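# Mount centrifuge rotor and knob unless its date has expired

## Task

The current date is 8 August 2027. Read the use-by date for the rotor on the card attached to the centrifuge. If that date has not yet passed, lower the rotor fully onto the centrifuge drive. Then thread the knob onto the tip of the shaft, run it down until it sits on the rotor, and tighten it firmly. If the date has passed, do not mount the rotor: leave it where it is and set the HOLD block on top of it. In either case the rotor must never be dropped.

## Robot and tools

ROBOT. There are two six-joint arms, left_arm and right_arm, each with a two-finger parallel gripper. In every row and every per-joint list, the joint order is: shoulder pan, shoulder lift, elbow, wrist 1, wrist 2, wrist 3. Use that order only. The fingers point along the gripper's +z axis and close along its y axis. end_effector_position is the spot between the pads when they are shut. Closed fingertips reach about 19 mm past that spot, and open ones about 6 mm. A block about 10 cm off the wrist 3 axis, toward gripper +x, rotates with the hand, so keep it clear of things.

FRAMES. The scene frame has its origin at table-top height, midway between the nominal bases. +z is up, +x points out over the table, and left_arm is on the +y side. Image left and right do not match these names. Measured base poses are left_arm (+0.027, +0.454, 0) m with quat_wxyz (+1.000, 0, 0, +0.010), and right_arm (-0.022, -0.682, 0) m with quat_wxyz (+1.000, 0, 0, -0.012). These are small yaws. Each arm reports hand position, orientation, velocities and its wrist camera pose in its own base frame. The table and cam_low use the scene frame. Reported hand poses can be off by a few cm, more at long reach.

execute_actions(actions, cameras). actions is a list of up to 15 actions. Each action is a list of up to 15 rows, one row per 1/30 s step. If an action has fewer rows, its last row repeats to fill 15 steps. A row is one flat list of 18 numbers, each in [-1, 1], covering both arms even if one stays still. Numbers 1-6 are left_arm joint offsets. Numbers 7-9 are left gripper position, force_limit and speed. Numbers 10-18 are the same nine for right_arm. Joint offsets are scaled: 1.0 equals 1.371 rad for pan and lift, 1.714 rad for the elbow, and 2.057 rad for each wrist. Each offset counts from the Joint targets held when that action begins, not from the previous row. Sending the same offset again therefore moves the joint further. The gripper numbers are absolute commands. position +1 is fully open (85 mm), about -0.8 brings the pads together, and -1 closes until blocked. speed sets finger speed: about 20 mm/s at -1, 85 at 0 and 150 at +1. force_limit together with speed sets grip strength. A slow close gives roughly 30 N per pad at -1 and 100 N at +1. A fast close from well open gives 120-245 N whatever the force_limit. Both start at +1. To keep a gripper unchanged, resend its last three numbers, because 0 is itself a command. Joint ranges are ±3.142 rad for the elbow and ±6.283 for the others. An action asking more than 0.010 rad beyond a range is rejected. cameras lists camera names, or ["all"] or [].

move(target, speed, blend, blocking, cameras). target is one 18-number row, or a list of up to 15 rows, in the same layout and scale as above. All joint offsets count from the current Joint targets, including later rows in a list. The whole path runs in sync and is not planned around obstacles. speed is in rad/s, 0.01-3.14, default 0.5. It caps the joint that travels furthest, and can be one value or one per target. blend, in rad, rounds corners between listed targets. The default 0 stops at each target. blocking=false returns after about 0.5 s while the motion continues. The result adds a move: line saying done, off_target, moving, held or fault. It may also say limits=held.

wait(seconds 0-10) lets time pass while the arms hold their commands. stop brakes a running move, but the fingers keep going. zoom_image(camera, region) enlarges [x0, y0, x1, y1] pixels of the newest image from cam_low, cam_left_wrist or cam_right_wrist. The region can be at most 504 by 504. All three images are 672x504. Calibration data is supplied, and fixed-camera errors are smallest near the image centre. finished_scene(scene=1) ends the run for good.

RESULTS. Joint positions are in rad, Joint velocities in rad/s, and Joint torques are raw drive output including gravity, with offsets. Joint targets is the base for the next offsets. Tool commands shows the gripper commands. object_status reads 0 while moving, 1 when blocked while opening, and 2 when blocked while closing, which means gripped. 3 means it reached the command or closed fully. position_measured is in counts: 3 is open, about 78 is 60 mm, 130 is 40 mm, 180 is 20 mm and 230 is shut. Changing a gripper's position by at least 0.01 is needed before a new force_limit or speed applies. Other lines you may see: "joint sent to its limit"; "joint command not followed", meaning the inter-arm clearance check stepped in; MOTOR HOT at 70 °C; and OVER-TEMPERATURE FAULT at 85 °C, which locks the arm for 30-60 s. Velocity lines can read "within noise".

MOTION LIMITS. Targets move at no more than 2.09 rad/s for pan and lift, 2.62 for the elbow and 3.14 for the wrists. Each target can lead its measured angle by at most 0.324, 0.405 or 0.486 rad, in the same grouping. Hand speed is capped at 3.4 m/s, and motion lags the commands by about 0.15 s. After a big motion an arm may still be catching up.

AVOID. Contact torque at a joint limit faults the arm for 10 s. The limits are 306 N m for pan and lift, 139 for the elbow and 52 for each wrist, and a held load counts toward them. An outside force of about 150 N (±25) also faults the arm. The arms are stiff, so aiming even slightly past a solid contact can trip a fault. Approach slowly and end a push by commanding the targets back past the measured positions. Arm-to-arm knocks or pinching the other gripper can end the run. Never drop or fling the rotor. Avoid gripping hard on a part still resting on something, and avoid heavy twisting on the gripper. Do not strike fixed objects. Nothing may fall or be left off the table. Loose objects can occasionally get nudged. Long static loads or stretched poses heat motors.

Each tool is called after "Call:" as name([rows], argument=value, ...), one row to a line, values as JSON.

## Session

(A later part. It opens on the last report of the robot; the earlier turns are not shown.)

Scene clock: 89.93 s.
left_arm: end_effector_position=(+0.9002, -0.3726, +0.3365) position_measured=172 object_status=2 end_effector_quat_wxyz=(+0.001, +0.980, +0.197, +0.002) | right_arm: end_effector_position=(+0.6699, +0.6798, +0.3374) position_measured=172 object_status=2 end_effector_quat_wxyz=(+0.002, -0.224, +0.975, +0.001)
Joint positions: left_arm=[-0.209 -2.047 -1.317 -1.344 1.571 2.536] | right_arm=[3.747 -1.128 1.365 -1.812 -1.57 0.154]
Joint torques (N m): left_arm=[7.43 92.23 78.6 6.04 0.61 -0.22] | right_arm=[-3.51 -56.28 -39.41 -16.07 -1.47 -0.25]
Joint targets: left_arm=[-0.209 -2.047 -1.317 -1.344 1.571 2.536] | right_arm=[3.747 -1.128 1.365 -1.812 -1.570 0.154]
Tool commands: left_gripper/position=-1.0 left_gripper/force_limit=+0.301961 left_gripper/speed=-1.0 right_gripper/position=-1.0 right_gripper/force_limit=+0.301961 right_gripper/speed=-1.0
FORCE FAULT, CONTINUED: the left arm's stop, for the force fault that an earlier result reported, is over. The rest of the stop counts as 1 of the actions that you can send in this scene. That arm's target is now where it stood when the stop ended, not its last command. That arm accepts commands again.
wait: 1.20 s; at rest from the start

Call:
move([
  [0,0,0,0,0,0,1,0,-0.8,0,0,0,0,0,0,1,0,-0.8],
  [0,0.0157,0.0682,-0.0694,0,0,1,0,-0.8,0,-0.0170,-0.0664,0.0687,0,0,1,0,-0.8],
  [-0.0029,-0.0022,0.2013,-0.1687,0,0.0160,1,0,-0.8,0.0029,-0.0088,-0.1879,0.1648,-0.001,0.0180,1,0,-0.8],
], speed=[0.3,0.2,0.5], blend=[0,0.05,0], cameras=["all"])

Call:
zoom_image(camera="cam_left_wrist", region=[180, 180, 540, 420])

Call:
zoom_image(camera="cam_right_wrist", region=[180, 180, 540, 420])

Call:
zoom_image(camera="cam_low", region=[290, 150, 430, 260])

Scene clock: 94.20 s.
left_arm: end_effector_position=(+0.9088, -0.3784, +0.5291) position_measured=3 object_status=3 end_effector_quat_wxyz=(+0.000, +0.984, +0.179, +0.000) | right_arm: end_effector_position=(+0.6718, +0.6850, +0.5293) position_measured=3 object_status=3 end_effector_quat_wxyz=(+0.000, -0.208, +0.978, -0.001)
Joint positions: left_arm=[-0.213 -2.05 -0.973 -1.69 1.571 2.569] | right_arm=[3.751 -1.14 1.043 -1.474 -1.572 0.191]
Joint torques (N m): left_arm=[-6.41 103.95 94.79 1.79 0.66 3.89] | right_arm=[8.58 -60.15 -49.52 -0.9 -2.8 4.64]
Joint targets: left_arm=[-0.213 -2.050 -0.972 -1.691 1.571 2.569] | right_arm=[3.751 -1.140 1.043 -1.473 -1.572 0.191]
move: done
camera_calibration:
cam_left_wrist: T_world_to_cam=[[0.347016, -0.937706, -0.0169334, -0.650304], [-0.876919, -0.330817, 0.348675, 0.506089], [-0.332556, -0.106146, -0.937091, 0.888212], [0, 0, 0, 1]] pos_world=[0.964845, -0.348091, 0.644863]
cam_right_wrist: T_world_to_cam=[[-0.417966, 0.908402, -0.0104784, -0.329499], [0.851172, 0.395613, 0.344957, -1.00287], [0.317505, 0.135262, -0.93856, 0.320823], [0, 0, 0, 1]] pos_world=[0.614034, 0.652672, 0.643607]

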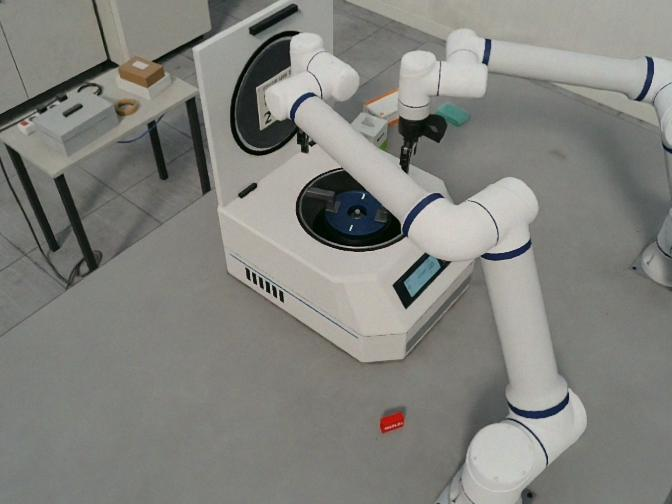

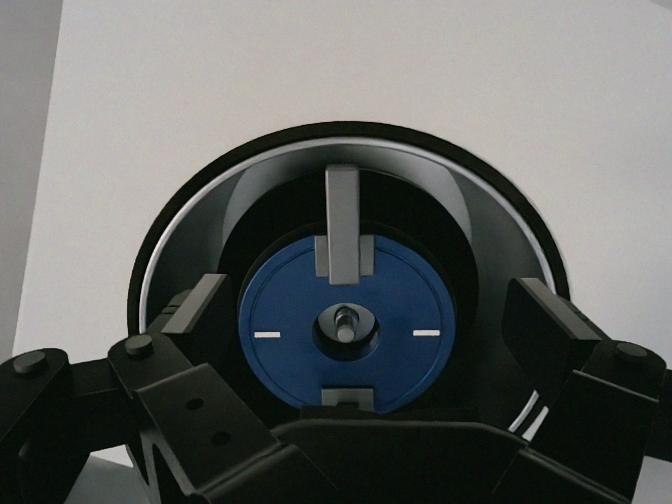

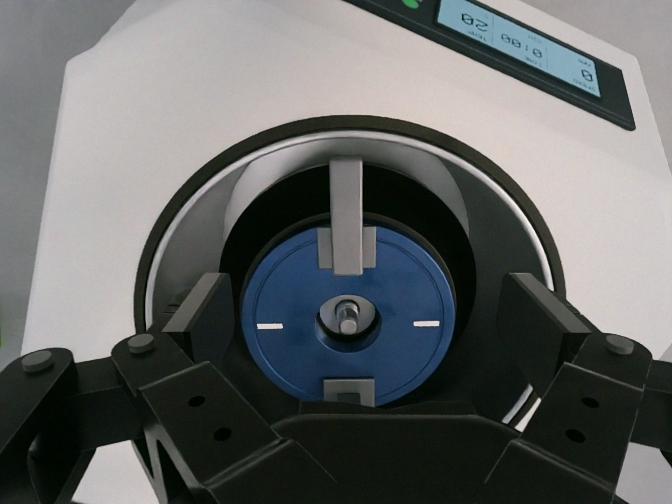

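Scaled by 1.400.

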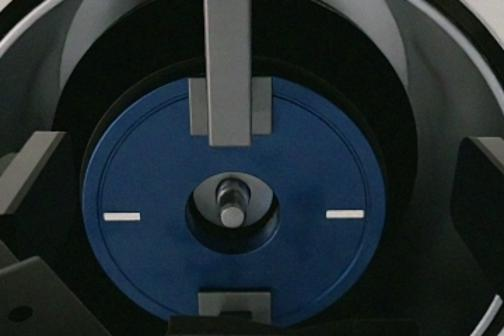

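Scaled by 1.400.

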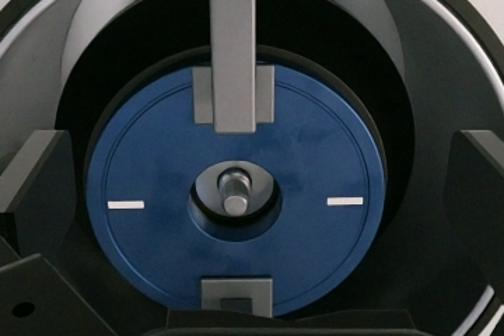

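Scaled by 3.600.

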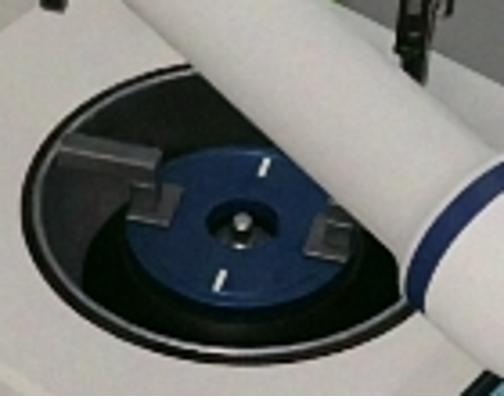

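Call:
move([
  [0.0024,0.0179,-0.1331,0.0993,0,-0.0162,1,0,-0.8,-0.0031,-0.0082,0.1215,-0.0961,0,-0.0183,1,0,-0.8],
  [0.0024,0.0025,-0.1994,0.1648,0,-0.0162,1,0,-0.8,-0.0031,0.0089,0.1868,-0.1619,0,-0.0183,1,0,-0.8],
  [0.0024,0.0025,-0.1994,0.1648,0,-0.0162,-1,0.3,-1,-0.0031,0.0089,0.1868,-0.1619,0,-0.0183,-1,0.3,-1],
], speed=[0.5,0.15,0.3], blend=[0.03,0,0], cameras=["all"])

Call:
wait(seconds=0.5)

Scene clock: 100.57 s.
left_arm: end_effector_position=(+0.8990, -0.3730, +0.3381) position_measured=172 object_status=0 end_effector_quat_wxyz=(+0.000, +0.980, +0.197, +0.000) | right_arm: end_effector_position=(+0.6697, +0.6787, +0.3378) position_measured=172 object_status=0 end_effector_quat_wxyz=(+0.000, -0.224, +0.975, +0.000)
Joint positions: left_arm=[-0.21 -2.046 -1.314 -1.352 1.571 2.535] | right_arm=[3.747 -1.128 1.363 -1.807 -1.572 0.153]
Joint torques (N m): left_arm=[-5.89 102.89 65.96 6.2 0.83 -4.27] | right_arm=[-12.94 -61.86 -31.43 -0.53 -1.98 -4.66]
Joint targets: left_arm=[-0.210 -2.046 -1.314 -1.352 1.571 2.535] | right_arm=[3.747 -1.128 1.363 -1.806 -1.572 0.153]
move: done
camera_calibration:
cam_left_wrist: T_world_to_cam=[[0.381164, -0.924359, -0.0165448, -0.67098], [-0.864434, -0.362685, 0.348156, 0.543013], [-0.327821, -0.118403, -0.937291, 0.697881], [0, 0, 0, 1]] pos_world=[0.953933, -0.340653, 0.453963]
cam_right_wrist: T_world_to_cam=[[-0.448064, 0.893943, -0.010265, -0.296827], [0.837288, 0.423637, 0.345659, -0.94247], [0.313348, 0.146283, -0.938304, 0.137886], [0, 0, 0, 1]] pos_world=[0.612915, 0.64444, 0.452105]

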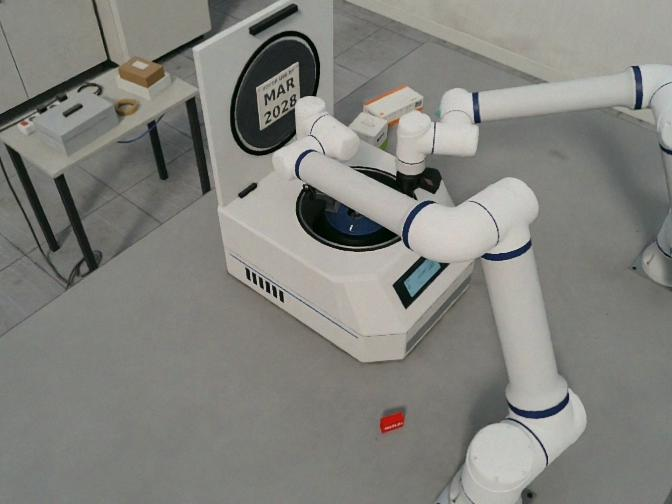

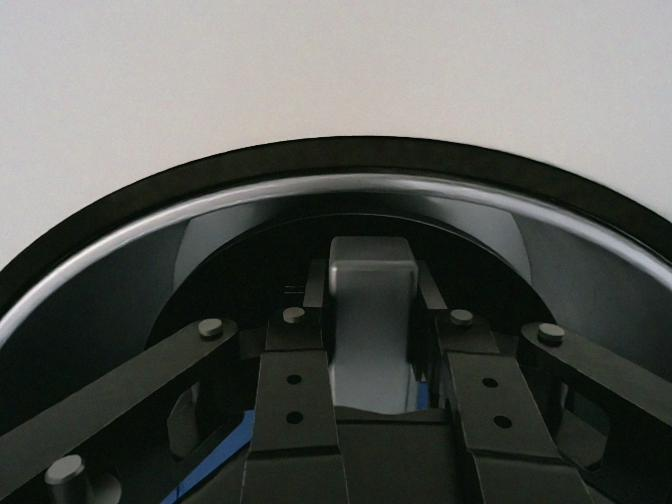

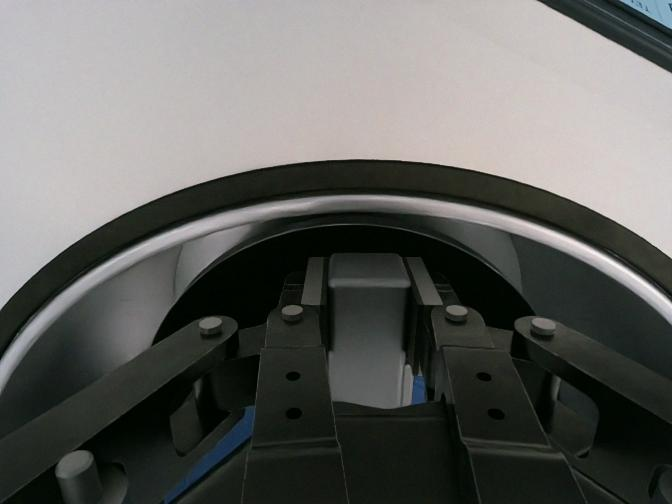

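Scene clock: 101.07 s.
left_arm: end_effector_position=(+0.8990, -0.3730, +0.3381) position_measured=172 object_status=2 end_effector_quat_wxyz=(+0.000, +0.980, +0.197, +0.000) | right_arm: end_effector_position=(+0.6697, +0.6787, +0.3378) position_measured=172 object_status=2 end_effector_quat_wxyz=(+0.000, -0.224, +0.975, +0.000)
Joint positions: left_arm=[-0.21 -2.046 -1.314 -1.352 1.571 2.535] | right_arm=[3.747 -1.128 1.363 -1.806 -1.572 0.153]
Joint torques (N m): left_arm=[-11.53 104.62 67.57 6.22 0.79 -3.88] | right_arm=[-11.69 -61.59 -31.7 1.54 -2.35 -4.72]
Joint targets: left_arm=[-0.210 -2.046 -1.314 -1.352 1.571 2.535] | right_arm=[3.747 -1.128 1.363 -1.806 -1.572 0.153]
Tool commands: left_gripper/position=-1.0 left_gripper/force_limit=+0.3 left_gripper/speed=-1.0 right_gripper/position=-1.0 right_gripper/force_limit=+0.3 right_gripper/speed=-1.0
wait: 0.50 s; at rest by 0.17 s

Call:
move([
  [0.0020,0.0028,-0.0033,0.0009,0,-0.0088,-1,0.3,-1,-0.0023,-0.0012,0.0015,-0.0004,0,-0.0117,-1,0.3,-1],
  [0.0020,0.0021,-0.0055,0.0032,0,-0.0088,-1,0.3,-1,-0.0023,-0.0005,0.0037,-0.0027,0,-0.0117,-1,0.3,-1],
], speed=0.02)

Scene clock: 103.57 s.
left_arm: end_effector_position=(+0.8978, -0.3701, +0.3361) position_measured=172 object_status=2 end_effector_quat_wxyz=(+0.000, +0.978, +0.207, +0.001) | right_arm: end_effector_position=(+0.6709, +0.6759, +0.3358) position_measured=172 object_status=2 end_effector_quat_wxyz=(+0.001, -0.234, +0.972, +0.000)
Joint positions: left_arm=[-0.207 -2.043 -1.323 -1.345 1.571 2.517] | right_arm=[3.744 -1.129 1.369 -1.812 -1.572 0.129]
Joint torques (N m): left_arm=[9.88 -4.92 -5 7.9 0.4 -4.68] | right_arm=[-25.2 14.07 16.28 -6.3 -4.52 -6.17]
Joint targets: left_arm=[-0.207 -2.043 -1.324 -1.345 1.571 2.517] | right_arm=[3.744 -1.129 1.370 -1.812 -1.572 0.129]
move: done

Call:
move([
  [0,0.0004,0.0013,-0.0013,0,0,-1,0.3,-1,0,-0.0004,-0.0013,0.0013,0,0,-1,0.3,-1],
  [0.0007,0.0013,0.0002,-0.0010,0,-0.0029,-1,0.3,-1,-0.0008,-0.0008,-0.0008,0.0012,0,-0.0039,-1,0.3,-1],
], speed=0.02)

Call:
move(target=[0.0007,0.0009,-0.0011,0.0003,0,-0.0029,-1,0.3,-1,-0.0008,-0.0004,0.0005,-0.0001,0,-0.0039,-1,0.3,-1], speed=0.02)

Call:
move(target=[0.0007,0.0009,-0.0011,0.0003,0,-0.0029,-1,0.3,-1,-0.0008,-0.0004,0.0005,-0.0001,0,-0.0039,-1,0.3,-1], speed=0.02)

Scene clock: 104.50 s.
left_arm: end_effector_position=(+0.8976, -0.3701, +0.3354) position_measured=172 object_status=2 end_effector_quat_wxyz=(+0.000, +0.978, +0.207, +0.000) | right_arm: end_effector_position=(+0.6713, +0.6764, +0.3381) position_measured=172 object_status=2 end_effector_quat_wxyz=(+0.002, -0.234, +0.972, +0.000)
Joint positions: left_arm=[-0.207 -2.043 -1.324 -1.345 1.571 2.517] | right_arm=[3.744 -1.13 1.367 -1.812 -1.571 0.129]
Joint torques (N m): left_arm=[10.68 -22.17 -7.93 -5.5 0.2 -5.09] | right_arm=[-4.13 -70.8 -39.47 -6.12 -0.7 -0.03]
Joint targets: left_arm=[-0.207 -2.043 -1.323 -1.345 1.571 2.517] | right_arm=[3.744 -1.130 1.367 -1.812 -1.571 0.129]
Tool commands: left_gripper/position=-1.0 left_gripper/force_limit=+0.3 left_gripper/speed=-1.0 right_gripper/position=-1.0 right_gripper/force_limit=+0.301961 right_gripper/speed=-1.0
FORCE FAULT: contact force on the right arm reached its limit, and that arm stopped. The contact can be on any part of that arm, not only on its tool. That arm ran no command of this call. That arm is still stopped at the end of this call. That arm stays stopped for about 9 more seconds. Until then a move that you send moves the other arm only, and its call returns only when the move has ended. Once the stop has ended, the next robot result says so. If the stop ends while you think or write, that arm runs what you send next, counted from new Joint targets: where its joints stand when the stop ends. While its stop runs, that arm takes no new command, but its gripper still runs the gripper command that each later call begins with. Until it ends, the stop uses up actions while you think or wait. An arm that is not stopped still takes commands.
move: fault (right_arm); path passed 0 of 2 targets

not run: an earlier result of this reply reported a stop or a fault. Calls in your next reply go to the robot.

not run: an earlier result of this reply reported a stop or a fault. Calls in your next reply go to the robot.

Call:
move(target=[0,0.0004,0.0013,-0.0013,0,0,-1,0.3,-1,0,0,0,0,0,0,-1,0.3,-1], speed=0.02)

Call:
wait(seconds=9.5)

Scene clock: 105.40 s.
left_arm: end_effector_position=(+0.8977, -0.3701, +0.3368) position_measured=172 object_status=2 end_effector_quat_wxyz=(+0.000, +0.978, +0.207, +0.000) | right_arm: end_effector_position=(+0.6713, +0.6764, +0.3381) position_measured=172 object_status=2 end_effector_quat_wxyz=(+0.002, -0.234, +0.972, +0.000)
Joint positions: left_arm=[-0.207 -2.043 -1.321 -1.348 1.571 2.517] | right_arm=[3.744 -1.13 1.367 -1.812 -1.571 0.129]
Joint torques (N m): left_arm=[7.91 59.86 40.82 -2.64 0.15 -4.7] | right_arm=[-3.71 -69.54 -38.97 -6.34 -0.64 0.13]
Joint targets: left_arm=[-0.207 -2.043 -1.321 -1.348 1.571 2.517] | right_arm=[3.744 -1.130 1.367 -1.812 -1.571 0.129]
Tool commands: left_gripper/position=-1.0 left_gripper/force_limit=+0.3 left_gripper/speed=-1.0 right_gripper/position=-1.0 right_gripper/force_limit=+0.301961 right_gripper/speed=-1.0
FORCE FAULT, CONTINUED: the right arm was still stopped when this call began, by the force fault that an earlier result reported. That arm ran no command of this call. That arm is still stopped at the end of this call. That arm stays stopped for about 8 more seconds. If the stop ends while you think or write, that arm runs what you send next, counted from new Joint targets: where its joints stand when the stop ends. While its stop runs, that arm takes no new command, but its gripper still runs the gripper command that each later call begins with.
move: done (left_arm), not run (right_arm; its earlier fault stop)

Scene clock: 114.90 s.
left_arm: end_effector_position=(+0.8978, -0.3701, +0.3372) position_measured=172 object_status=2 end_effector_quat_wxyz=(+0.000, +0.978, +0.207, +0.000) | right_arm: end_effector_position=(+0.6713, +0.6764, +0.3381) position_measured=172 object_status=2 end_effector_quat_wxyz=(+0.002, -0.234, +0.972, +0.000)
Joint positions: left_arm=[-0.207 -2.043 -1.321 -1.348 1.571 2.517] | right_arm=[3.744 -1.13 1.367 -1.812 -1.571 0.129]
Joint torques (N m): left_arm=[-2.72 78.45 49.44 2.86 -1.46 0.53] | right_arm=[-3.23 -70.31 -39.25 -6.91 -0.67 -0.02]
Joint targets: left_arm=[-0.207 -2.043 -1.321 -1.348 1.571 2.517] | right_arm=[3.744 -1.130 1.367 -1.812 -1.571 0.129]
Tool commands: left_gripper/position=-1.0 left_gripper/force_limit=+0.3 left_gripper/speed=-1.0 right_gripper/position=-1.0 right_gripper/force_limit=+0.301961 right_gripper/speed=-1.0
FORCE FAULT, CONTINUED: the right arm's stop, for the force fault that an earlier result reported, is over. The rest of the stop counts as 17 of the actions that you can send in this scene. That arm's target is now where it stood when the stop ended, not its last command. That arm accepts commands again.
wait: 9.50 s; at rest by 0.17 s

Call:
move([
  [0,0,0,0,0,0,-0.2,0,-1,0,0,0,0,0,0,-0.2,0,-1],
  [0,0,0,0,0,0,-1,-1,-1,0,0,0,0,0,0,-1,-1,-1],
])

Call:
wait(seconds=0.4)

Scene clock: 116.40 s.
left_arm: end_effector_position=(+0.8978, -0.3701, +0.3372) position_measured=171 object_status=0 end_effector_quat_wxyz=(+0.000, +0.978, +0.207, +0.000) | right_arm: end_effector_position=(+0.6713, +0.6764, +0.3381) position_measured=171 object_status=0 end_effector_quat_wxyz=(+0.002, -0.234, +0.972, +0.000)
Joint positions: left_arm=[-0.207 -2.043 -1.321 -1.348 1.571 2.517] | right_arm=[3.744 -1.13 1.367 -1.812 -1.571 0.129]
Joint torques (N m): left_arm=[-0.04 127.73 90.01 3.13 -1.62 1.21] | right_arm=[-3.38 -67.48 -39.82 -9.25 -0.72 -0.06]
Joint targets: left_arm=[-0.207 -2.043 -1.321 -1.348 1.571 2.517] | right_arm=[3.744 -1.130 1.367 -1.812 -1.571 0.129]
move: done

Scene clock: 116.80 s.
left_arm: end_effector_position=(+0.8978, -0.3701, +0.3372) position_measured=171 object_status=2 end_effector_quat_wxyz=(+0.000, +0.978, +0.207, +0.000) | right_arm: end_effector_position=(+0.6713, +0.6764, +0.3381) position_measured=171 object_status=2 end_effector_quat_wxyz=(+0.002, -0.234, +0.972, +0.000)
Joint positions: left_arm=[-0.207 -2.043 -1.321 -1.348 1.571 2.517] | right_arm=[3.744 -1.13 1.367 -1.812 -1.571 0.129]
Joint torques (N m): left_arm=[2 118.51 87.02 3.35 -1.97 1.23] | right_arm=[-2.78 -65.29 -39.87 -6.67 -0.58 -0.07]
Joint targets: left_arm=[-0.207 -2.043 -1.321 -1.348 1.571 2.517] | right_arm=[3.744 -1.130 1.367 -1.812 -1.571 0.129]
Tool commands: left_gripper/position=-1.0 left_gripper/force_limit=-1.0 left_gripper/speed=-1.0 right_gripper/position=-1.0 right_gripper/force_limit=-1.0 right_gripper/speed=-1.0
wait: 0.40 s; at rest by 0.17 s

Call:
move(target=[0,-0.0005,-0.0015,0.0015,0,0,-1,-1,-1,0,0.0005,0.0015,-0.0015,0,0,-1,-1,-1], speed=0.02)

Call:
move(target=[0.0007,0.0009,-0.0011,0.0003,0,-0.0029,-1,-1,-1,-0.0008,-0.0004,0.0005,-0.0001,0,-0.0039,-1,-1,-1], speed=0.02)

Call:
move(target=[0.0007,0.0009,-0.0011,0.0003,0,-0.0029,-1,-1,-1,-0.0008,-0.0004,0.0005,-0.0001,0,-0.0039,-1,-1,-1], speed=0.02)

Call:
move(target=[0.0007,0.0009,-0.0011,0.0003,0,-0.0029,-1,-1,-1,-0.0008,-0.0004,0.0005,-0.0001,0,-0.0039,-1,-1,-1], speed=0.02)

Scene clock: 117.80 s.
left_arm: end_effector_position=(+0.8977, -0.3701, +0.3355) position_measured=171 object_status=2 end_effector_quat_wxyz=(+0.000, +0.978, +0.207, +0.000) | right_arm: end_effector_position=(+0.6713, +0.6764, +0.3364) position_measured=171 object_status=2 end_effector_quat_wxyz=(+0.002, -0.234, +0.972, +0.000)
Joint positions: left_arm=[-0.207 -2.043 -1.324 -1.345 1.571 2.517] | right_arm=[3.744 -1.13 1.37 -1.815 -1.571 0.129]
Joint torques (N m): left_arm=[3.76 26.99 11.21 4.95 -1.09 1.95] | right_arm=[-3.38 -19.38 -3.2 -4.74 -0.74 -0.09]
Joint targets: left_arm=[-0.207 -2.043 -1.324 -1.345 1.571 2.517] | right_arm=[3.744 -1.130 1.370 -1.815 -1.571 0.129]
move: done

Scene clock: 118.50 s.
left_arm: end_effector_position=(+0.8973, -0.3691, +0.3351) position_measured=171 object_status=2 end_effector_quat_wxyz=(+0.000, +0.978, +0.210, +0.000) | right_arm: end_effector_position=(+0.6716, +0.6754, +0.3360) position_measured=171 object_status=2 end_effector_quat_wxyz=(+0.002, -0.238, +0.971, +0.000)
Joint positions: left_arm=[-0.206 -2.042 -1.326 -1.344 1.571 2.511] | right_arm=[3.743 -1.13 1.371 -1.815 -1.571 0.121]
Joint torques (N m): left_arm=[20.76 53.8 7.51 2.87 0.08 -4.29] | right_arm=[-20.25 -41.06 -0.57 -2.32 -0.84 -5.22]
Joint targets: left_arm=[-0.206 -2.042 -1.326 -1.344 1.571 2.511] | right_arm=[3.743 -1.130 1.371 -1.815 -1.571 0.121]
move: done

Scene clock: 119.20 s.
left_arm: end_effector_position=(+0.8969, -0.3681, +0.3351) position_measured=171 object_status=2 end_effector_quat_wxyz=(+0.000, +0.977, +0.214, +0.000) | right_arm: end_effector_position=(+0.6721, +0.6745, +0.3360) position_measured=171 object_status=2 end_effector_quat_wxyz=(+0.002, -0.241, +0.971, +0.000)
Joint positions: left_arm=[-0.205 -2.041 -1.328 -1.344 1.571 2.505] | right_arm=[3.741 -1.131 1.372 -1.815 -1.571 0.113]
Joint torques (N m): left_arm=[25.63 49.08 8.12 3.45 0.76 -4.76] | right_arm=[-18.64 -42.86 -0.91 -1.13 -0.68 -5.53]
Joint targets: left_arm=[-0.205 -2.041 -1.328 -1.344 1.571 2.505] | right_arm=[3.741 -1.131 1.372 -1.815 -1.571 0.113]
move: done

Scene clock: 119.90 s.
left_arm: end_effector_position=(+0.8965, -0.3671, +0.3351) position_measured=171 object_status=2 end_effector_quat_wxyz=(+0.000, +0.976, +0.217, +0.000) | right_arm: end_effector_position=(+0.6725, +0.6735, +0.3360) position_measured=171 object_status=2 end_effector_quat_wxyz=(+0.002, -0.244, +0.970, +0.000)
Joint positions: left_arm=[-0.204 -2.04 -1.329 -1.343 1.571 2.499] | right_arm=[3.74 -1.131 1.373 -1.816 -1.571 0.105]
Joint torques (N m): left_arm=[29.47 50.62 6.66 3.37 1.93 -4.52] | right_arm=[-17.78 -42.6 0.22 0.12 -0.74 -5.74]
Joint targets: left_arm=[-0.204 -2.040 -1.329 -1.343 1.571 2.499] | right_arm=[3.740 -1.131 1.373 -1.816 -1.571 0.105]
move: done

Call:
wait(seconds=0.05, cameras=["cam_low"])

Call:
zoom_image(camera="cam_low", region=[290, 150, 430, 260])

Scene clock: 120.80 s.
left_arm: end_effector_position=(+0.8965, -0.3670, +0.3351) position_measured=171 object_status=2 end_effector_quat_wxyz=(+0.000, +0.976, +0.217, +0.000) | right_arm: end_effector_position=(+0.6725, +0.6735, +0.3360) position_measured=171 object_status=2 end_effector_quat_wxyz=(+0.002, -0.244, +0.970, +0.000)
Joint positions: left_arm=[-0.204 -2.04 -1.329 -1.343 1.571 2.499] | right_arm=[3.74 -1.131 1.373 -1.816 -1.571 0.105]
Joint torques (N m): left_arm=[31.39 50.08 6.43 3.91 3.38 -4.33] | right_arm=[-17.29 -43.44 1.14 1.15 -0.71 -5.28]
Joint targets: left_arm=[-0.204 -2.040 -1.329 -1.343 1.571 2.499] | right_arm=[3.740 -1.131 1.373 -1.816 -1.571 0.105]
Tool commands: left_gripper/position=-1.0 left_gripper/force_limit=-1.0 left_gripper/speed=-1.0 right_gripper/position=-1.0 right_gripper/force_limit=-1.0 right_gripper/speed=-1.0
wait: 0.07 s; at rest from the start
Images, in order (width x height): cam_low 672x504.

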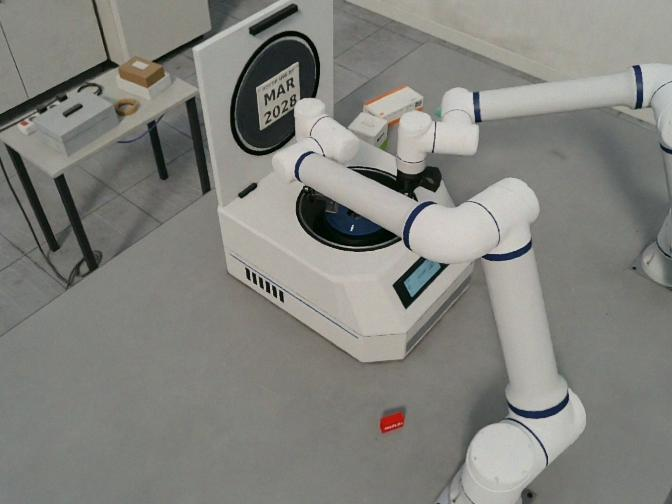

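Scaled by 3.600.

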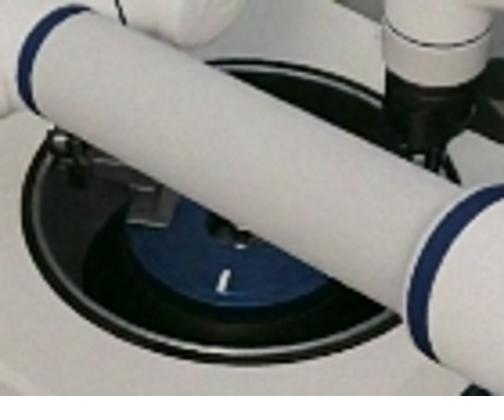

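Call:
move(target=[-0.0010,-0.0014,0.0016,-0.0004,0,0.0044,-1,-1,-1,0.0011,0.0006,-0.0008,0.0002,0,0.0059,-1,-1,-1], speed=0.02)

Call:
move(target=[-0.0010,-0.0014,0.0016,-0.0004,0,0.0044,-1,-1,-1,0.0011,0.0006,-0.0008,0.0002,0,0.0059,-1,-1,-1], speed=0.02)

Call:
move(target=[-0.0010,-0.0014,0.0016,-0.0004,0,0.0044,-1,-1,-1,0.0011,0.0006,-0.0008,0.0002,0,0.0059,-1,-1,-1], speed=0.02)

Call:
move(target=[-0.0010,-0.0014,0.0016,-0.0004,0,0.0044,-1,-1,-1,0.0011,0.0006,-0.0008,0.0002,0,0.0059,-1,-1,-1], speed=0.02)

Scene clock: 122.20 s.
left_arm: end_effector_position=(+0.8971, -0.3685, +0.3350) position_measured=171 object_status=2 end_effector_quat_wxyz=(+0.000, +0.977, +0.212, +0.000) | right_arm: end_effector_position=(+0.6720, +0.6748, +0.3361) position_measured=171 object_status=2 end_effector_quat_wxyz=(+0.002, -0.239, +0.971, +0.000)
Joint positions: left_arm=[-0.206 -2.042 -1.327 -1.344 1.571 2.508] | right_arm=[3.742 -1.131 1.371 -1.815 -1.571 0.117]
Joint torques (N m): left_arm=[2.47 17.27 35.37 -0.17 3.51 4.74] | right_arm=[2.89 -25.61 -21.54 8.55 -0.71 4.26]
Joint targets: left_arm=[-0.206 -2.042 -1.327 -1.344 1.571 2.508] | right_arm=[3.742 -1.131 1.371 -1.815 -1.571 0.117]
move: done

Scene clock: 123.07 s.
left_arm: end_effector_position=(+0.8977, -0.3699, +0.3349) position_measured=171 object_status=2 end_effector_quat_wxyz=(+0.000, +0.978, +0.207, +0.000) | right_arm: end_effector_position=(+0.6714, +0.6762, +0.3362) position_measured=171 object_status=2 end_effector_quat_wxyz=(+0.002, -0.234, +0.972, +0.000)
Joint positions: left_arm=[-0.207 -2.044 -1.324 -1.345 1.571 2.517] | right_arm=[3.743 -1.13 1.37 -1.815 -1.571 0.129]
Joint torques (N m): left_arm=[-1.85 11.55 33.68 -0.18 3.56 4.21] | right_arm=[-0.95 -26.16 -24.47 6.73 -1.09 3.79]
Joint targets: left_arm=[-0.207 -2.044 -1.324 -1.345 1.571 2.517] | right_arm=[3.743 -1.130 1.370 -1.815 -1.571 0.129]
move: done

Scene clock: 123.93 s.
left_arm: end_effector_position=(+0.8983, -0.3714, +0.3348) position_measured=171 object_status=2 end_effector_quat_wxyz=(+0.000, +0.979, +0.202, +0.000) | right_arm: end_effector_position=(+0.6708, +0.6775, +0.3363) position_measured=171 object_status=2 end_effector_quat_wxyz=(+0.002, -0.229, +0.973, +0.000)
Joint positions: left_arm=[-0.208 -2.046 -1.321 -1.345 1.571 2.526] | right_arm=[3.745 -1.129 1.369 -1.814 -1.571 0.141]
Joint torques (N m): left_arm=[-7.72 6.51 32.64 0.55 2.8 4.37] | right_arm=[-4.56 -28.28 -26.48 5.52 -2.28 3.7]
Joint targets: left_arm=[-0.208 -2.046 -1.321 -1.345 1.571 2.526] | right_arm=[3.745 -1.129 1.368 -1.814 -1.571 0.141]
move: done

Scene clock: 124.80 s.
left_arm: end_effector_position=(+0.8990, -0.3729, +0.3348) position_measured=171 object_status=2 end_effector_quat_wxyz=(+0.000, +0.980, +0.197, +0.000) | right_arm: end_effector_position=(+0.6703, +0.6788, +0.3364) position_measured=171 object_status=2 end_effector_quat_wxyz=(+0.002, -0.224, +0.975, +0.000)
Joint positions: left_arm=[-0.21 -2.047 -1.319 -1.346 1.571 2.535] | right_arm=[3.746 -1.128 1.367 -1.814 -1.571 0.153]
Joint torques (N m): left_arm=[-9.38 2.62 29.67 1.15 1.64 3.62] | right_arm=[-7.17 -30.43 -27.19 5.15 -3.45 4.5]
Joint targets: left_arm=[-0.210 -2.047 -1.318 -1.346 1.571 2.535] | right_arm=[3.746 -1.128 1.367 -1.814 -1.571 0.153]
move: done

Call:
move([
  [0,0,0,0,0,0,-0.2,0,-1,0,0,0,0,0,0,-0.2,0,-1],
  [0,0,0,0,0,0,-1,-0.3,-1,0,0,0,0,0,0,-1,-0.3,-1],
  [0,0.0009,0.0030,-0.0031,0,0,-1,-0.3,-1,0,-0.0010,-0.0030,0.0031,0,0,-1,-0.3,-1],
], speed=0.03)

Call:
move(target=[0.0019,0.0027,-0.0032,0.0009,0,-0.0084,-1,-0.3,-1,-0.0022,-0.0012,0.0014,-0.0004,0,-0.0112,-1,-0.3,-1], speed=0.03)

Call:
move(target=[0,-0.0012,-0.0041,0.0042,0,0,-1,-0.3,-1,0,0.0013,0.0041,-0.0042,0,0,-1,-0.3,-1], speed=0.03)

Scene clock: 127.83 s.
left_arm: end_effector_position=(+0.8991, -0.3729, +0.3385) position_measured=171 object_status=2 end_effector_quat_wxyz=(+0.000, +0.980, +0.197, +0.000) | right_arm: end_effector_position=(+0.6704, +0.6789, +0.3403) position_measured=171 object_status=2 end_effector_quat_wxyz=(+0.002, -0.224, +0.975, +0.000)
Joint positions: left_arm=[-0.21 -2.046 -1.313 -1.352 1.571 2.535] | right_arm=[3.746 -1.129 1.362 -1.808 -1.572 0.153]
Joint torques (N m): left_arm=[-9.07 174.57 133.42 5.34 -2.47 -0.25] | right_arm=[-7.91 -109.91 -67.01 -6.79 0.45 1.75]
Joint targets: left_arm=[-0.210 -2.046 -1.313 -1.353 1.571 2.535] | right_arm=[3.746 -1.130 1.362 -1.808 -1.571 0.153]
move: done

Scene clock: 128.90 s.
left_arm: end_effector_position=(+0.8979, -0.3702, +0.3387) position_measured=171 object_status=2 end_effector_quat_wxyz=(+0.000, +0.978, +0.207, +0.000) | right_arm: end_effector_position=(+0.6716, +0.6763, +0.3404) position_measured=171 object_status=2 end_effector_quat_wxyz=(+0.002, -0.233, +0.972, +0.001)
Joint positions: left_arm=[-0.207 -2.043 -1.319 -1.351 1.571 2.518] | right_arm=[3.743 -1.131 1.364 -1.808 -1.571 0.131]
Joint torques (N m): left_arm=[14.89 173.45 101.59 9.41 -2.37 -5.36] | right_arm=[-15.93 -108.75 -51.06 -18 0.81 -5.48]
Joint targets: left_arm=[-0.207 -2.043 -1.319 -1.351 1.571 2.518] | right_arm=[3.743 -1.131 1.364 -1.808 -1.571 0.130]
move: done

Scene clock: 129.60 s.
left_arm: end_effector_position=(+0.8978, -0.3700, +0.3341) position_measured=171 object_status=2 end_effector_quat_wxyz=(+0.000, +0.978, +0.207, +0.000) | right_arm: end_effector_position=(+0.6716, +0.6763, +0.3357) position_measured=171 object_status=2 end_effector_quat_wxyz=(+0.003, -0.234, +0.972, +0.001)
Joint positions: left_arm=[-0.207 -2.044 -1.325 -1.342 1.571 2.518] | right_arm=[3.743 -1.13 1.371 -1.817 -1.571 0.13]
Joint torques (N m): left_arm=[-1.63 65.93 41.47 7.22 -2.33 -4.37] | right_arm=[-15.22 -44.62 -12.46 -5.73 -2.05 -5.26]
Joint targets: left_arm=[-0.207 -2.044 -1.326 -1.342 1.571 2.518] | right_arm=[3.743 -1.129 1.371 -1.817 -1.571 0.130]
move: done

Call:
move([
  [0,0.0037,0.0118,-0.0123,0,0,-1,-0.3,-1,0,-0.0038,-0.0118,0.0123,0,0,-1,-0.3,-1],
  [-0.0100,-0.0103,0.0283,-0.0168,0,0.0440,-1,-0.3,-1,0.0115,0.0022,-0.0193,0.0143,0,0.0585,-1,-0.3,-1],
], speed=0.06)

Call:
move(target=[0,-0.0015,-0.0047,0.0049,0,0,-1,-0.3,-1,0,0.0015,0.0047,-0.0049,0,0,-1,-0.3,-1], speed=0.03)

Scene clock: 134.27 s.
left_arm: end_effector_position=(+0.9040, -0.3849, +0.3486) position_measured=171 object_status=2 end_effector_quat_wxyz=(+0.000, +0.988, +0.155, +0.000) | right_arm: end_effector_position=(+0.6654, +0.6900, +0.3511) position_measured=171 object_status=2 end_effector_quat_wxyz=(+0.002, -0.182, +0.983, +0.001)
Joint positions: left_arm=[-0.221 -2.058 -1.277 -1.377 1.571 2.609] | right_arm=[3.759 -1.126 1.338 -1.788 -1.571 0.251]
Joint torques (N m): left_arm=[-15.78 126.17 137.12 11.48 1.14 4.09] | right_arm=[5.04 -95.44 -60.57 6.86 -1.26 3.52]
Joint targets: left_arm=[-0.221 -2.058 -1.277 -1.377 1.571 2.609] | right_arm=[3.759 -1.126 1.338 -1.788 -1.571 0.251]
move: done

Scene clock: 135.00 s.
left_arm: end_effector_position=(+0.9040, -0.3850, +0.3424) position_measured=171 object_status=2 end_effector_quat_wxyz=(+0.000, +0.988, +0.155, +0.000) | right_arm: end_effector_position=(+0.6653, +0.6900, +0.3450) position_measured=171 object_status=2 end_effector_quat_wxyz=(+0.002, -0.182, +0.983, +0.001)
Joint positions: left_arm=[-0.221 -2.06 -1.285 -1.367 1.571 2.609] | right_arm=[3.759 -1.124 1.346 -1.798 -1.571 0.251]
Joint torques (N m): left_arm=[-4.21 105.52 92.45 15.35 0.83 4.49] | right_arm=[-0.45 -90.41 -34.76 0.34 -2.16 3.64]
Joint targets: left_arm=[-0.221 -2.060 -1.285 -1.367 1.571 2.609] | right_arm=[3.759 -1.124 1.346 -1.798 -1.571 0.251]
move: done

Call:
move(target=[0,-0.0005,-0.0015,0.0015,0,0,-1,-0.3,-1,0,0.0005,0.0015,-0.0015,0,0,-1,-0.3,-1], speed=0.03)

Scene clock: 135.87 s.
left_arm: end_effector_position=(+0.9039, -0.3849, +0.3403) position_measured=171 object_status=2 end_effector_quat_wxyz=(+0.000, +0.988, +0.155, +0.000) | right_arm: end_effector_position=(+0.6652, +0.6899, +0.3429) position_measured=171 object_status=2 end_effector_quat_wxyz=(+0.002, -0.182, +0.983, +0.001)
Joint positions: left_arm=[-0.221 -2.061 -1.288 -1.364 1.571 2.609] | right_arm=[3.759 -1.124 1.349 -1.801 -1.571 0.251]
Joint torques (N m): left_arm=[4.7 106.27 91.08 15.21 0.24 4.27] | right_arm=[-7.21 -92.4 -33.89 2.66 -3.31 3.67]
Joint targets: left_arm=[-0.221 -2.061 -1.288 -1.364 1.571 2.609] | right_arm=[3.759 -1.124 1.349 -1.801 -1.571 0.251]
move: done

Call:
move(target=[0,-0.0005,-0.0015,0.0015,0,0,-1,-0.3,-1,0,0.0005,0.0015,-0.0015,0,0,-1,-0.3,-1], speed=0.03)

Call:
move(target=[0,-0.0005,-0.0015,0.0015,0,0,-1,-0.3,-1,0,0.0005,0.0015,-0.0015,0,0,-1,-0.3,-1], speed=0.03)

Call:
move(target=[0,-0.0005,-0.0015,0.0015,0,0,-1,-0.3,-1,0,0.0005,0.0015,-0.0015,0,0,-1,-0.3,-1], speed=0.03)

Scene clock: 136.87 s.
left_arm: end_effector_position=(+0.9039, -0.3849, +0.3386) position_measured=171 object_status=2 end_effector_quat_wxyz=(+0.000, +0.988, +0.155, +0.000) | right_arm: end_effector_position=(+0.6652, +0.6899, +0.3413) position_measured=171 object_status=2 end_effector_quat_wxyz=(+0.002, -0.182, +0.983, +0.001)
Joint positions: left_arm=[-0.221 -2.062 -1.29 -1.36 1.571 2.609] | right_arm=[3.759 -1.123 1.351 -1.804 -1.571 0.251]
Joint torques (N m): left_arm=[5.65 37.02 33.64 12.44 -0.47 4.09] | right_arm=[-13.87 -37.8 3.11 7.72 -4.76 3.49]
Joint targets: left_arm=[-0.221 -2.062 -1.291 -1.360 1.571 2.609] | right_arm=[3.759 -1.123 1.352 -1.804 -1.571 0.251]
move: done

Scene clock: 137.57 s.
left_arm: end_effector_position=(+0.9039, -0.3849, +0.3364) position_measured=171 object_status=2 end_effector_quat_wxyz=(+0.000, +0.988, +0.155, +0.000) | right_arm: end_effector_position=(+0.6651, +0.6898, +0.3389) position_measured=171 object_status=2 end_effector_quat_wxyz=(+0.002, -0.182, +0.983, +0.001)
Joint positions: left_arm=[-0.221 -2.062 -1.293 -1.357 1.571 2.609] | right_arm=[3.759 -1.122 1.354 -1.807 -1.571 0.251]
Joint torques (N m): left_arm=[1.37 -3.46 -8.26 4.19 -0.78 4.08] | right_arm=[-18.09 -4.62 16.37 8.14 -5.72 3.3]
Joint targets: left_arm=[-0.221 -2.062 -1.293 -1.357 1.571 2.609] | right_arm=[3.759 -1.122 1.354 -1.807 -1.571 0.251]
move: done

Scene clock: 138.27 s.
left_arm: end_effector_position=(+0.9037, -0.3848, +0.3342) position_measured=171 object_status=2 end_effector_quat_wxyz=(+0.000, +0.988, +0.155, +0.000) | right_arm: end_effector_position=(+0.6650, +0.6898, +0.3369) position_measured=171 object_status=2 end_effector_quat_wxyz=(+0.002, -0.182, +0.983, +0.001)
Joint positions: left_arm=[-0.221 -2.063 -1.296 -1.354 1.571 2.609] | right_arm=[3.759 -1.122 1.357 -1.81 -1.571 0.251]
Joint torques (N m): left_arm=[-10.77 8.16 -3.88 3.06 -2.23 3.61] | right_arm=[-24.07 -1.9 15.08 1.68 -6.42 2.98]
Joint targets: left_arm=[-0.221 -2.063 -1.296 -1.354 1.571 2.609] | right_arm=[3.759 -1.122 1.357 -1.810 -1.571 0.251]
move: done

Call:
move([
  [0,0.0028,0.0089,-0.0092,0,0,-1,-0.3,-1,0,-0.0029,-0.0089,0.0092,0,0,-1,-0.3,-1],
  [0.0100,0.0168,-0.0076,-0.0047,0,-0.0440,-1,-0.3,-1,-0.0115,-0.0089,-0.0014,0.0072,0,-0.0585,-1,-0.3,-1],
], speed=0.06)

Call:
move(target=[0,-0.0020,-0.0067,0.0069,0,0,-1,-0.3,-1,0,0.0021,0.0067,-0.0069,0,0,-1,-0.3,-1], speed=0.03)

Call:
move(target=[0,-0.0007,-0.0022,0.0023,0,0,-1,-0.3,-1,0,0.0007,0.0022,-0.0023,0,0,-1,-0.3,-1], speed=0.03)

Call:
move(target=[0,-0.0007,-0.0022,0.0023,0,0,-1,-0.3,-1,0,0.0007,0.0022,-0.0023,0,0,-1,-0.3,-1], speed=0.03)

Scene clock: 141.93 s.
left_arm: end_effector_position=(+0.8979, -0.3702, +0.3463) position_measured=171 object_status=2 end_effector_quat_wxyz=(+0.000, +0.978, +0.207, +0.000) | right_arm: end_effector_position=(+0.6717, +0.6764, +0.3481) position_measured=171 object_status=2 end_effector_quat_wxyz=(+0.002, -0.233, +0.972, +0.000)
Joint positions: left_arm=[-0.207 -2.04 -1.309 -1.364 1.571 2.518] | right_arm=[3.743 -1.134 1.354 -1.795 -1.571 0.13]
Joint torques (N m): left_arm=[-9.34 199.5 108.26 6.51 -3.3 -5.07] | right_arm=[-24.03 -89.77 -56.93 -34.25 -0.94 -6.2]
Joint targets: left_arm=[-0.207 -2.040 -1.309 -1.364 1.571 2.518] | right_arm=[3.743 -1.134 1.354 -1.795 -1.571 0.130]
move: done

Scene clock: 142.70 s.
left_arm: end_effector_position=(+0.8977, -0.3701, +0.3378) position_measured=171 object_status=2 end_effector_quat_wxyz=(+0.000, +0.978, +0.207, +0.000) | right_arm: end_effector_position=(+0.6715, +0.6762, +0.3394) position_measured=171 object_status=2 end_effector_quat_wxyz=(+0.002, -0.234, +0.972, +0.000)
Joint positions: left_arm=[-0.207 -2.043 -1.32 -1.35 1.571 2.518] | right_arm=[3.743 -1.131 1.366 -1.809 -1.571 0.13]
Joint torques (N m): left_arm=[-7.51 158.1 98.36 6.08 -2.02 -3.66] | right_arm=[-19.56 -73.87 -55.93 -31 -0.79 -5.43]
Joint targets: left_arm=[-0.207 -2.043 -1.320 -1.350 1.571 2.518] | right_arm=[3.743 -1.131 1.366 -1.809 -1.571 0.130]
move: done

Scene clock: 143.40 s.
left_arm: end_effector_position=(+0.8976, -0.3701, +0.3348) position_measured=171 object_status=2 end_effector_quat_wxyz=(+0.000, +0.978, +0.207, +0.000) | right_arm: end_effector_position=(+0.6714, +0.6761, +0.3365) position_measured=171 object_status=2 end_effector_quat_wxyz=(+0.002, -0.234, +0.972, +0.000)
Joint positions: left_arm=[-0.207 -2.044 -1.324 -1.345 1.571 2.518] | right_arm=[3.743 -1.13 1.369 -1.814 -1.571 0.13]
Joint torques (N m): left_arm=[-8.08 158.27 97.88 5.66 -0.74 -3.79] | right_arm=[-16.34 -75.46 -56.19 -29.36 -0.51 -5.31]
Joint targets: left_arm=[-0.207 -2.044 -1.324 -1.345 1.571 2.518] | right_arm=[3.743 -1.130 1.370 -1.814 -1.571 0.130]
move: done

Scene clock: 144.10 s.
left_arm: end_effector_position=(+0.8976, -0.3700, +0.3322) position_measured=171 object_status=2 end_effector_quat_wxyz=(+0.000, +0.978, +0.207, +0.000) | right_arm: end_effector_position=(+0.6714, +0.6762, +0.3342) position_measured=171 object_status=2 end_effector_quat_wxyz=(+0.002, -0.234, +0.972, +0.001)
Joint positions: left_arm=[-0.207 -2.045 -1.327 -1.34 1.571 2.518] | right_arm=[3.743 -1.129 1.373 -1.819 -1.571 0.13]
Joint torques (N m): left_arm=[-28.76 103.89 46.25 1.82 -2.71 -3.26] | right_arm=[-11.88 -25.43 -13.54 -15.31 -2.05 -5.08]
Joint targets: left_arm=[-0.207 -2.045 -1.328 -1.340 1.571 2.518] | right_arm=[3.743 -1.129 1.373 -1.819 -1.571 0.130]
move: done

Call:
move(target=[0,-0.0005,-0.0015,0.0015,0,0,-1,-0.3,-1,0,0.0005,0.0015,-0.0015,0,0,-1,-0.3,-1], speed=0.03)

Call:
move(target=[-0.0010,-0.0014,0.0016,-0.0004,0,0.0044,-1,-0.3,-1,0.0011,0.0006,-0.0008,0.0002,0,0.0059,-1,-0.3,-1], speed=0.03)

Call:
move(target=[-0.0010,-0.0014,0.0016,-0.0004,0,0.0044,-1,-0.3,-1,0.0011,0.0006,-0.0008,0.0002,0,0.0059,-1,-0.3,-1], speed=0.03)

Scene clock: 145.10 s.
left_arm: end_effector_position=(+0.8975, -0.3700, +0.3302) position_measured=171 object_status=2 end_effector_quat_wxyz=(+0.000, +0.978, +0.207, +0.000) | right_arm: end_effector_position=(+0.6712, +0.6761, +0.3317) position_measured=171 object_status=2 end_effector_quat_wxyz=(+0.002, -0.234, +0.972, +0.000)
Joint positions: left_arm=[-0.207 -2.045 -1.33 -1.337 1.571 2.518] | right_arm=[3.743 -1.128 1.376 -1.822 -1.571 0.13]
Joint torques (N m): left_arm=[-48.33 15.29 -12.04 -0.17 -8.29 -2.81] | right_arm=[-9.15 -5.62 15.61 6.11 -7.29 -4.75]
Joint targets: left_arm=[-0.207 -2.045 -1.330 -1.337 1.571 2.518] | right_arm=[3.743 -1.128 1.376 -1.822 -1.571 0.130]
move: done

Scene clock: 145.83 s.
left_arm: end_effector_position=(+0.8980, -0.3715, +0.3297) position_measured=171 object_status=2 end_effector_quat_wxyz=(+0.000, +0.979, +0.202, +0.000) | right_arm: end_effector_position=(+0.6706, +0.6773, +0.3316) position_measured=171 object_status=2 end_effector_quat_wxyz=(+0.002, -0.228, +0.974, +0.000)
Joint positions: left_arm=[-0.208 -2.047 -1.328 -1.338 1.571 2.527] | right_arm=[3.745 -1.127 1.375 -1.822 -1.571 0.142]
Joint torques (N m): left_arm=[-56.6 16.88 22.61 -3.56 -9.76 4.77] | right_arm=[-8.97 -13.13 -8.75 15.61 -8.77 4.03]
Joint targets: left_arm=[-0.209 -2.047 -1.328 -1.338 1.571 2.527] | right_arm=[3.745 -1.127 1.374 -1.822 -1.571 0.142]
move: done

Scene clock: 146.57 s.
left_arm: end_effector_position=(+0.8986, -0.3729, +0.3297) position_measured=171 object_status=2 end_effector_quat_wxyz=(+0.000, +0.980, +0.197, +0.000) | right_arm: end_effector_position=(+0.6701, +0.6787, +0.3318) position_measured=171 object_status=2 end_effector_quat_wxyz=(+0.002, -0.223, +0.975, +0.000)
Joint positions: left_arm=[-0.21 -2.049 -1.325 -1.339 1.571 2.536] | right_arm=[3.746 -1.127 1.373 -1.821 -1.571 0.154]
Joint torques (N m): left_arm=[-57.33 13.51 19.3 -3.78 -10.01 4.94] | right_arm=[-10.97 -15.13 -11.02 14.27 -8.61 4.04]
Joint targets: left_arm=[-0.210 -2.049 -1.325 -1.339 1.571 2.536] | right_arm=[3.746 -1.127 1.373 -1.821 -1.571 0.155]
move: done

Call:
move([
  [0,0.0005,0.0015,-0.0015,0,0,-1,-0.3,-1,0,-0.0005,-0.0015,0.0015,0,0,-1,-0.3,-1],
  [0,0.0005,0.0015,-0.0015,0,0,1,0,-0.8,0,-0.0005,-0.0015,0.0015,0,0,1,0,-0.8],
  [0,0.0173,0.0729,-0.0719,0,0,1,0,-0.8,0,-0.0175,-0.0712,0.0727,0,0,1,0,-0.8],
  [-0.0024,-0.0007,0.206,-0.1711,0,0.0160,1,0,-0.8,0.0036,-0.0095,-0.1925,0.1692,-0.0005,0.0175,1,0,-0.8],
], speed=[0.03,0.3,0.25,0.6], blend=[0,0,0.05,0], cameras=["all"])

Call:
zoom_image(camera="cam_left_wrist", region=[180, 180, 540, 420])

Call:
zoom_image(camera="cam_right_wrist", region=[180, 180, 540, 420])

Scene clock: 151.50 s.
left_arm: end_effector_position=(+0.9090, -0.3784, +0.5290) position_measured=3 object_status=3 end_effector_quat_wxyz=(+0.000, +0.984, +0.179, +0.000) | right_arm: end_effector_position=(+0.6718, +0.6851, +0.5288) position_measured=3 object_status=3 end_effector_quat_wxyz=(+0.000, -0.208, +0.978, -0.001)
Joint positions: left_arm=[-0.213 -2.05 -0.972 -1.691 1.571 2.569] | right_arm=[3.751 -1.14 1.043 -1.473 -1.572 0.191]
Joint torques (N m): left_arm=[-6.16 106.82 95.67 1.46 3.52 4.44] | right_arm=[7.1 -61.33 -49.65 -1.66 -3.07 4.66]
Joint targets: left_arm=[-0.213 -2.050 -0.972 -1.691 1.571 2.569] | right_arm=[3.751 -1.140 1.043 -1.473 -1.572 0.191]
move: done
camera_calibration:
cam_left_wrist: T_world_to_cam=[[0.346388, -0.937939, -0.0169213, -0.649987], [-0.877132, -0.330222, 0.348703, 0.506749], [-0.332649, -0.105944, -0.937081, 0.888361], [0, 0, 0, 1]] pos_world=[0.965146, -0.348192, 0.644763]
cam_right_wrist: T_world_to_cam=[[-0.418287, 0.908246, -0.0112039, -0.328959], [0.851082, 0.39621, 0.344497, -1.00276], [0.317327, 0.134563, -0.938721, 0.321122], [0, 0, 0, 1]] pos_world=[0.613934, 0.652869, 0.643207]

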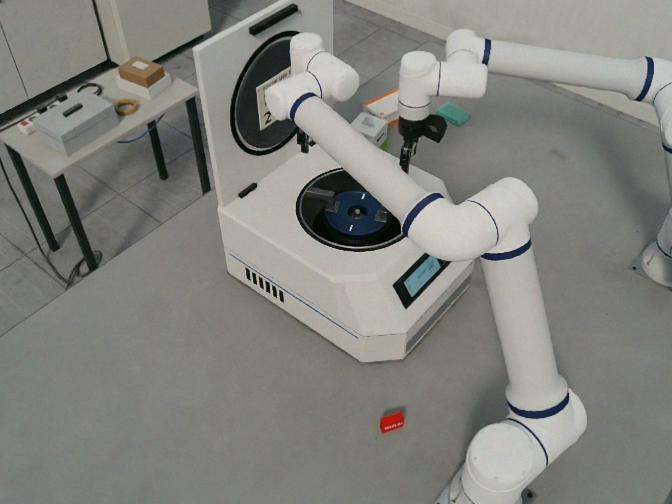

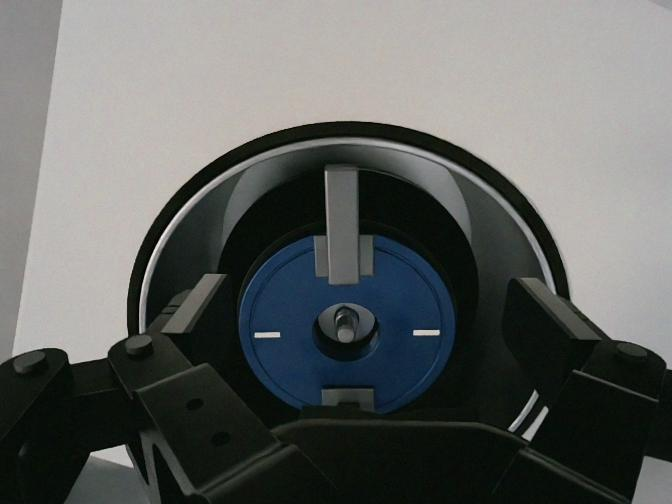

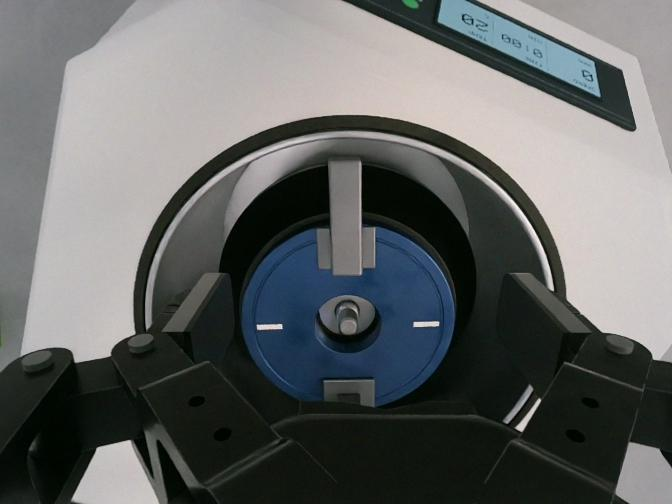

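Scaled by 1.400.

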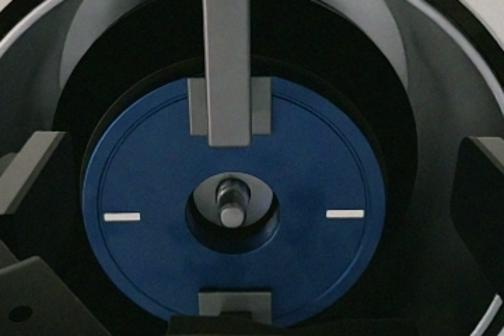

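Scaled by 1.400.

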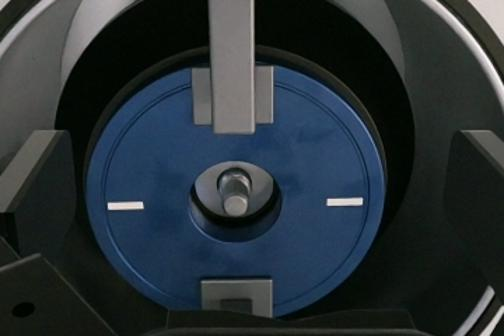

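Call:
zoom_image(camera="cam_left_wrist", region=[305, 290, 389, 370])

Call:
zoom_image(camera="cam_right_wrist", region=[305, 285, 389, 365])

Call:
zoom_image(camera="cam_low", region=[330, 190, 390, 240])

Scaled by 6.000.

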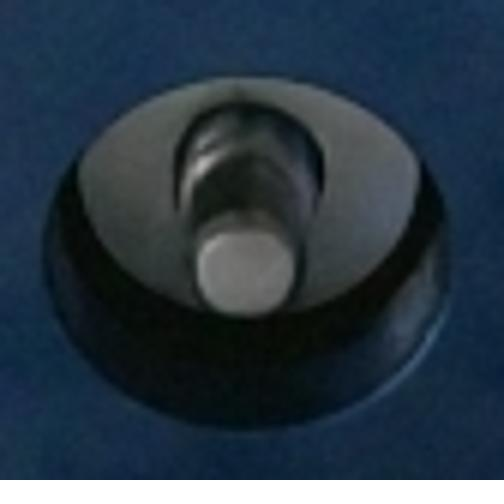

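Scaled by 6.000.

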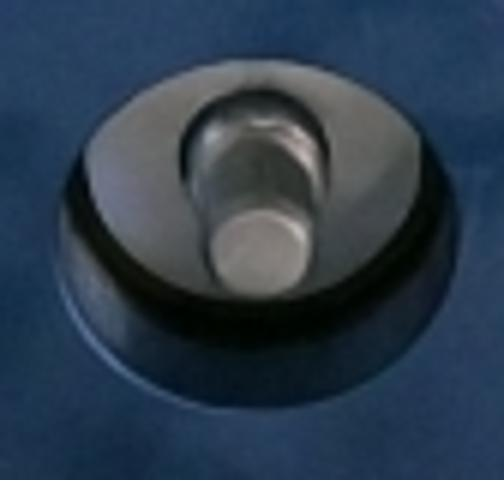

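Scaled by 8.400.

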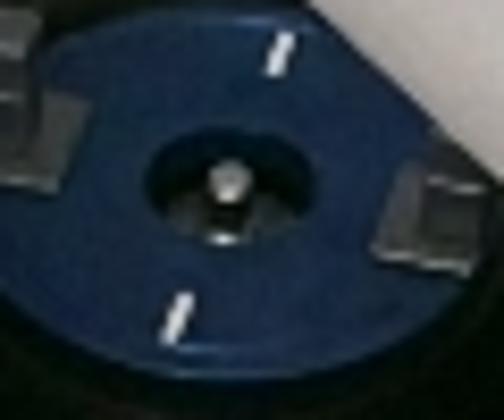

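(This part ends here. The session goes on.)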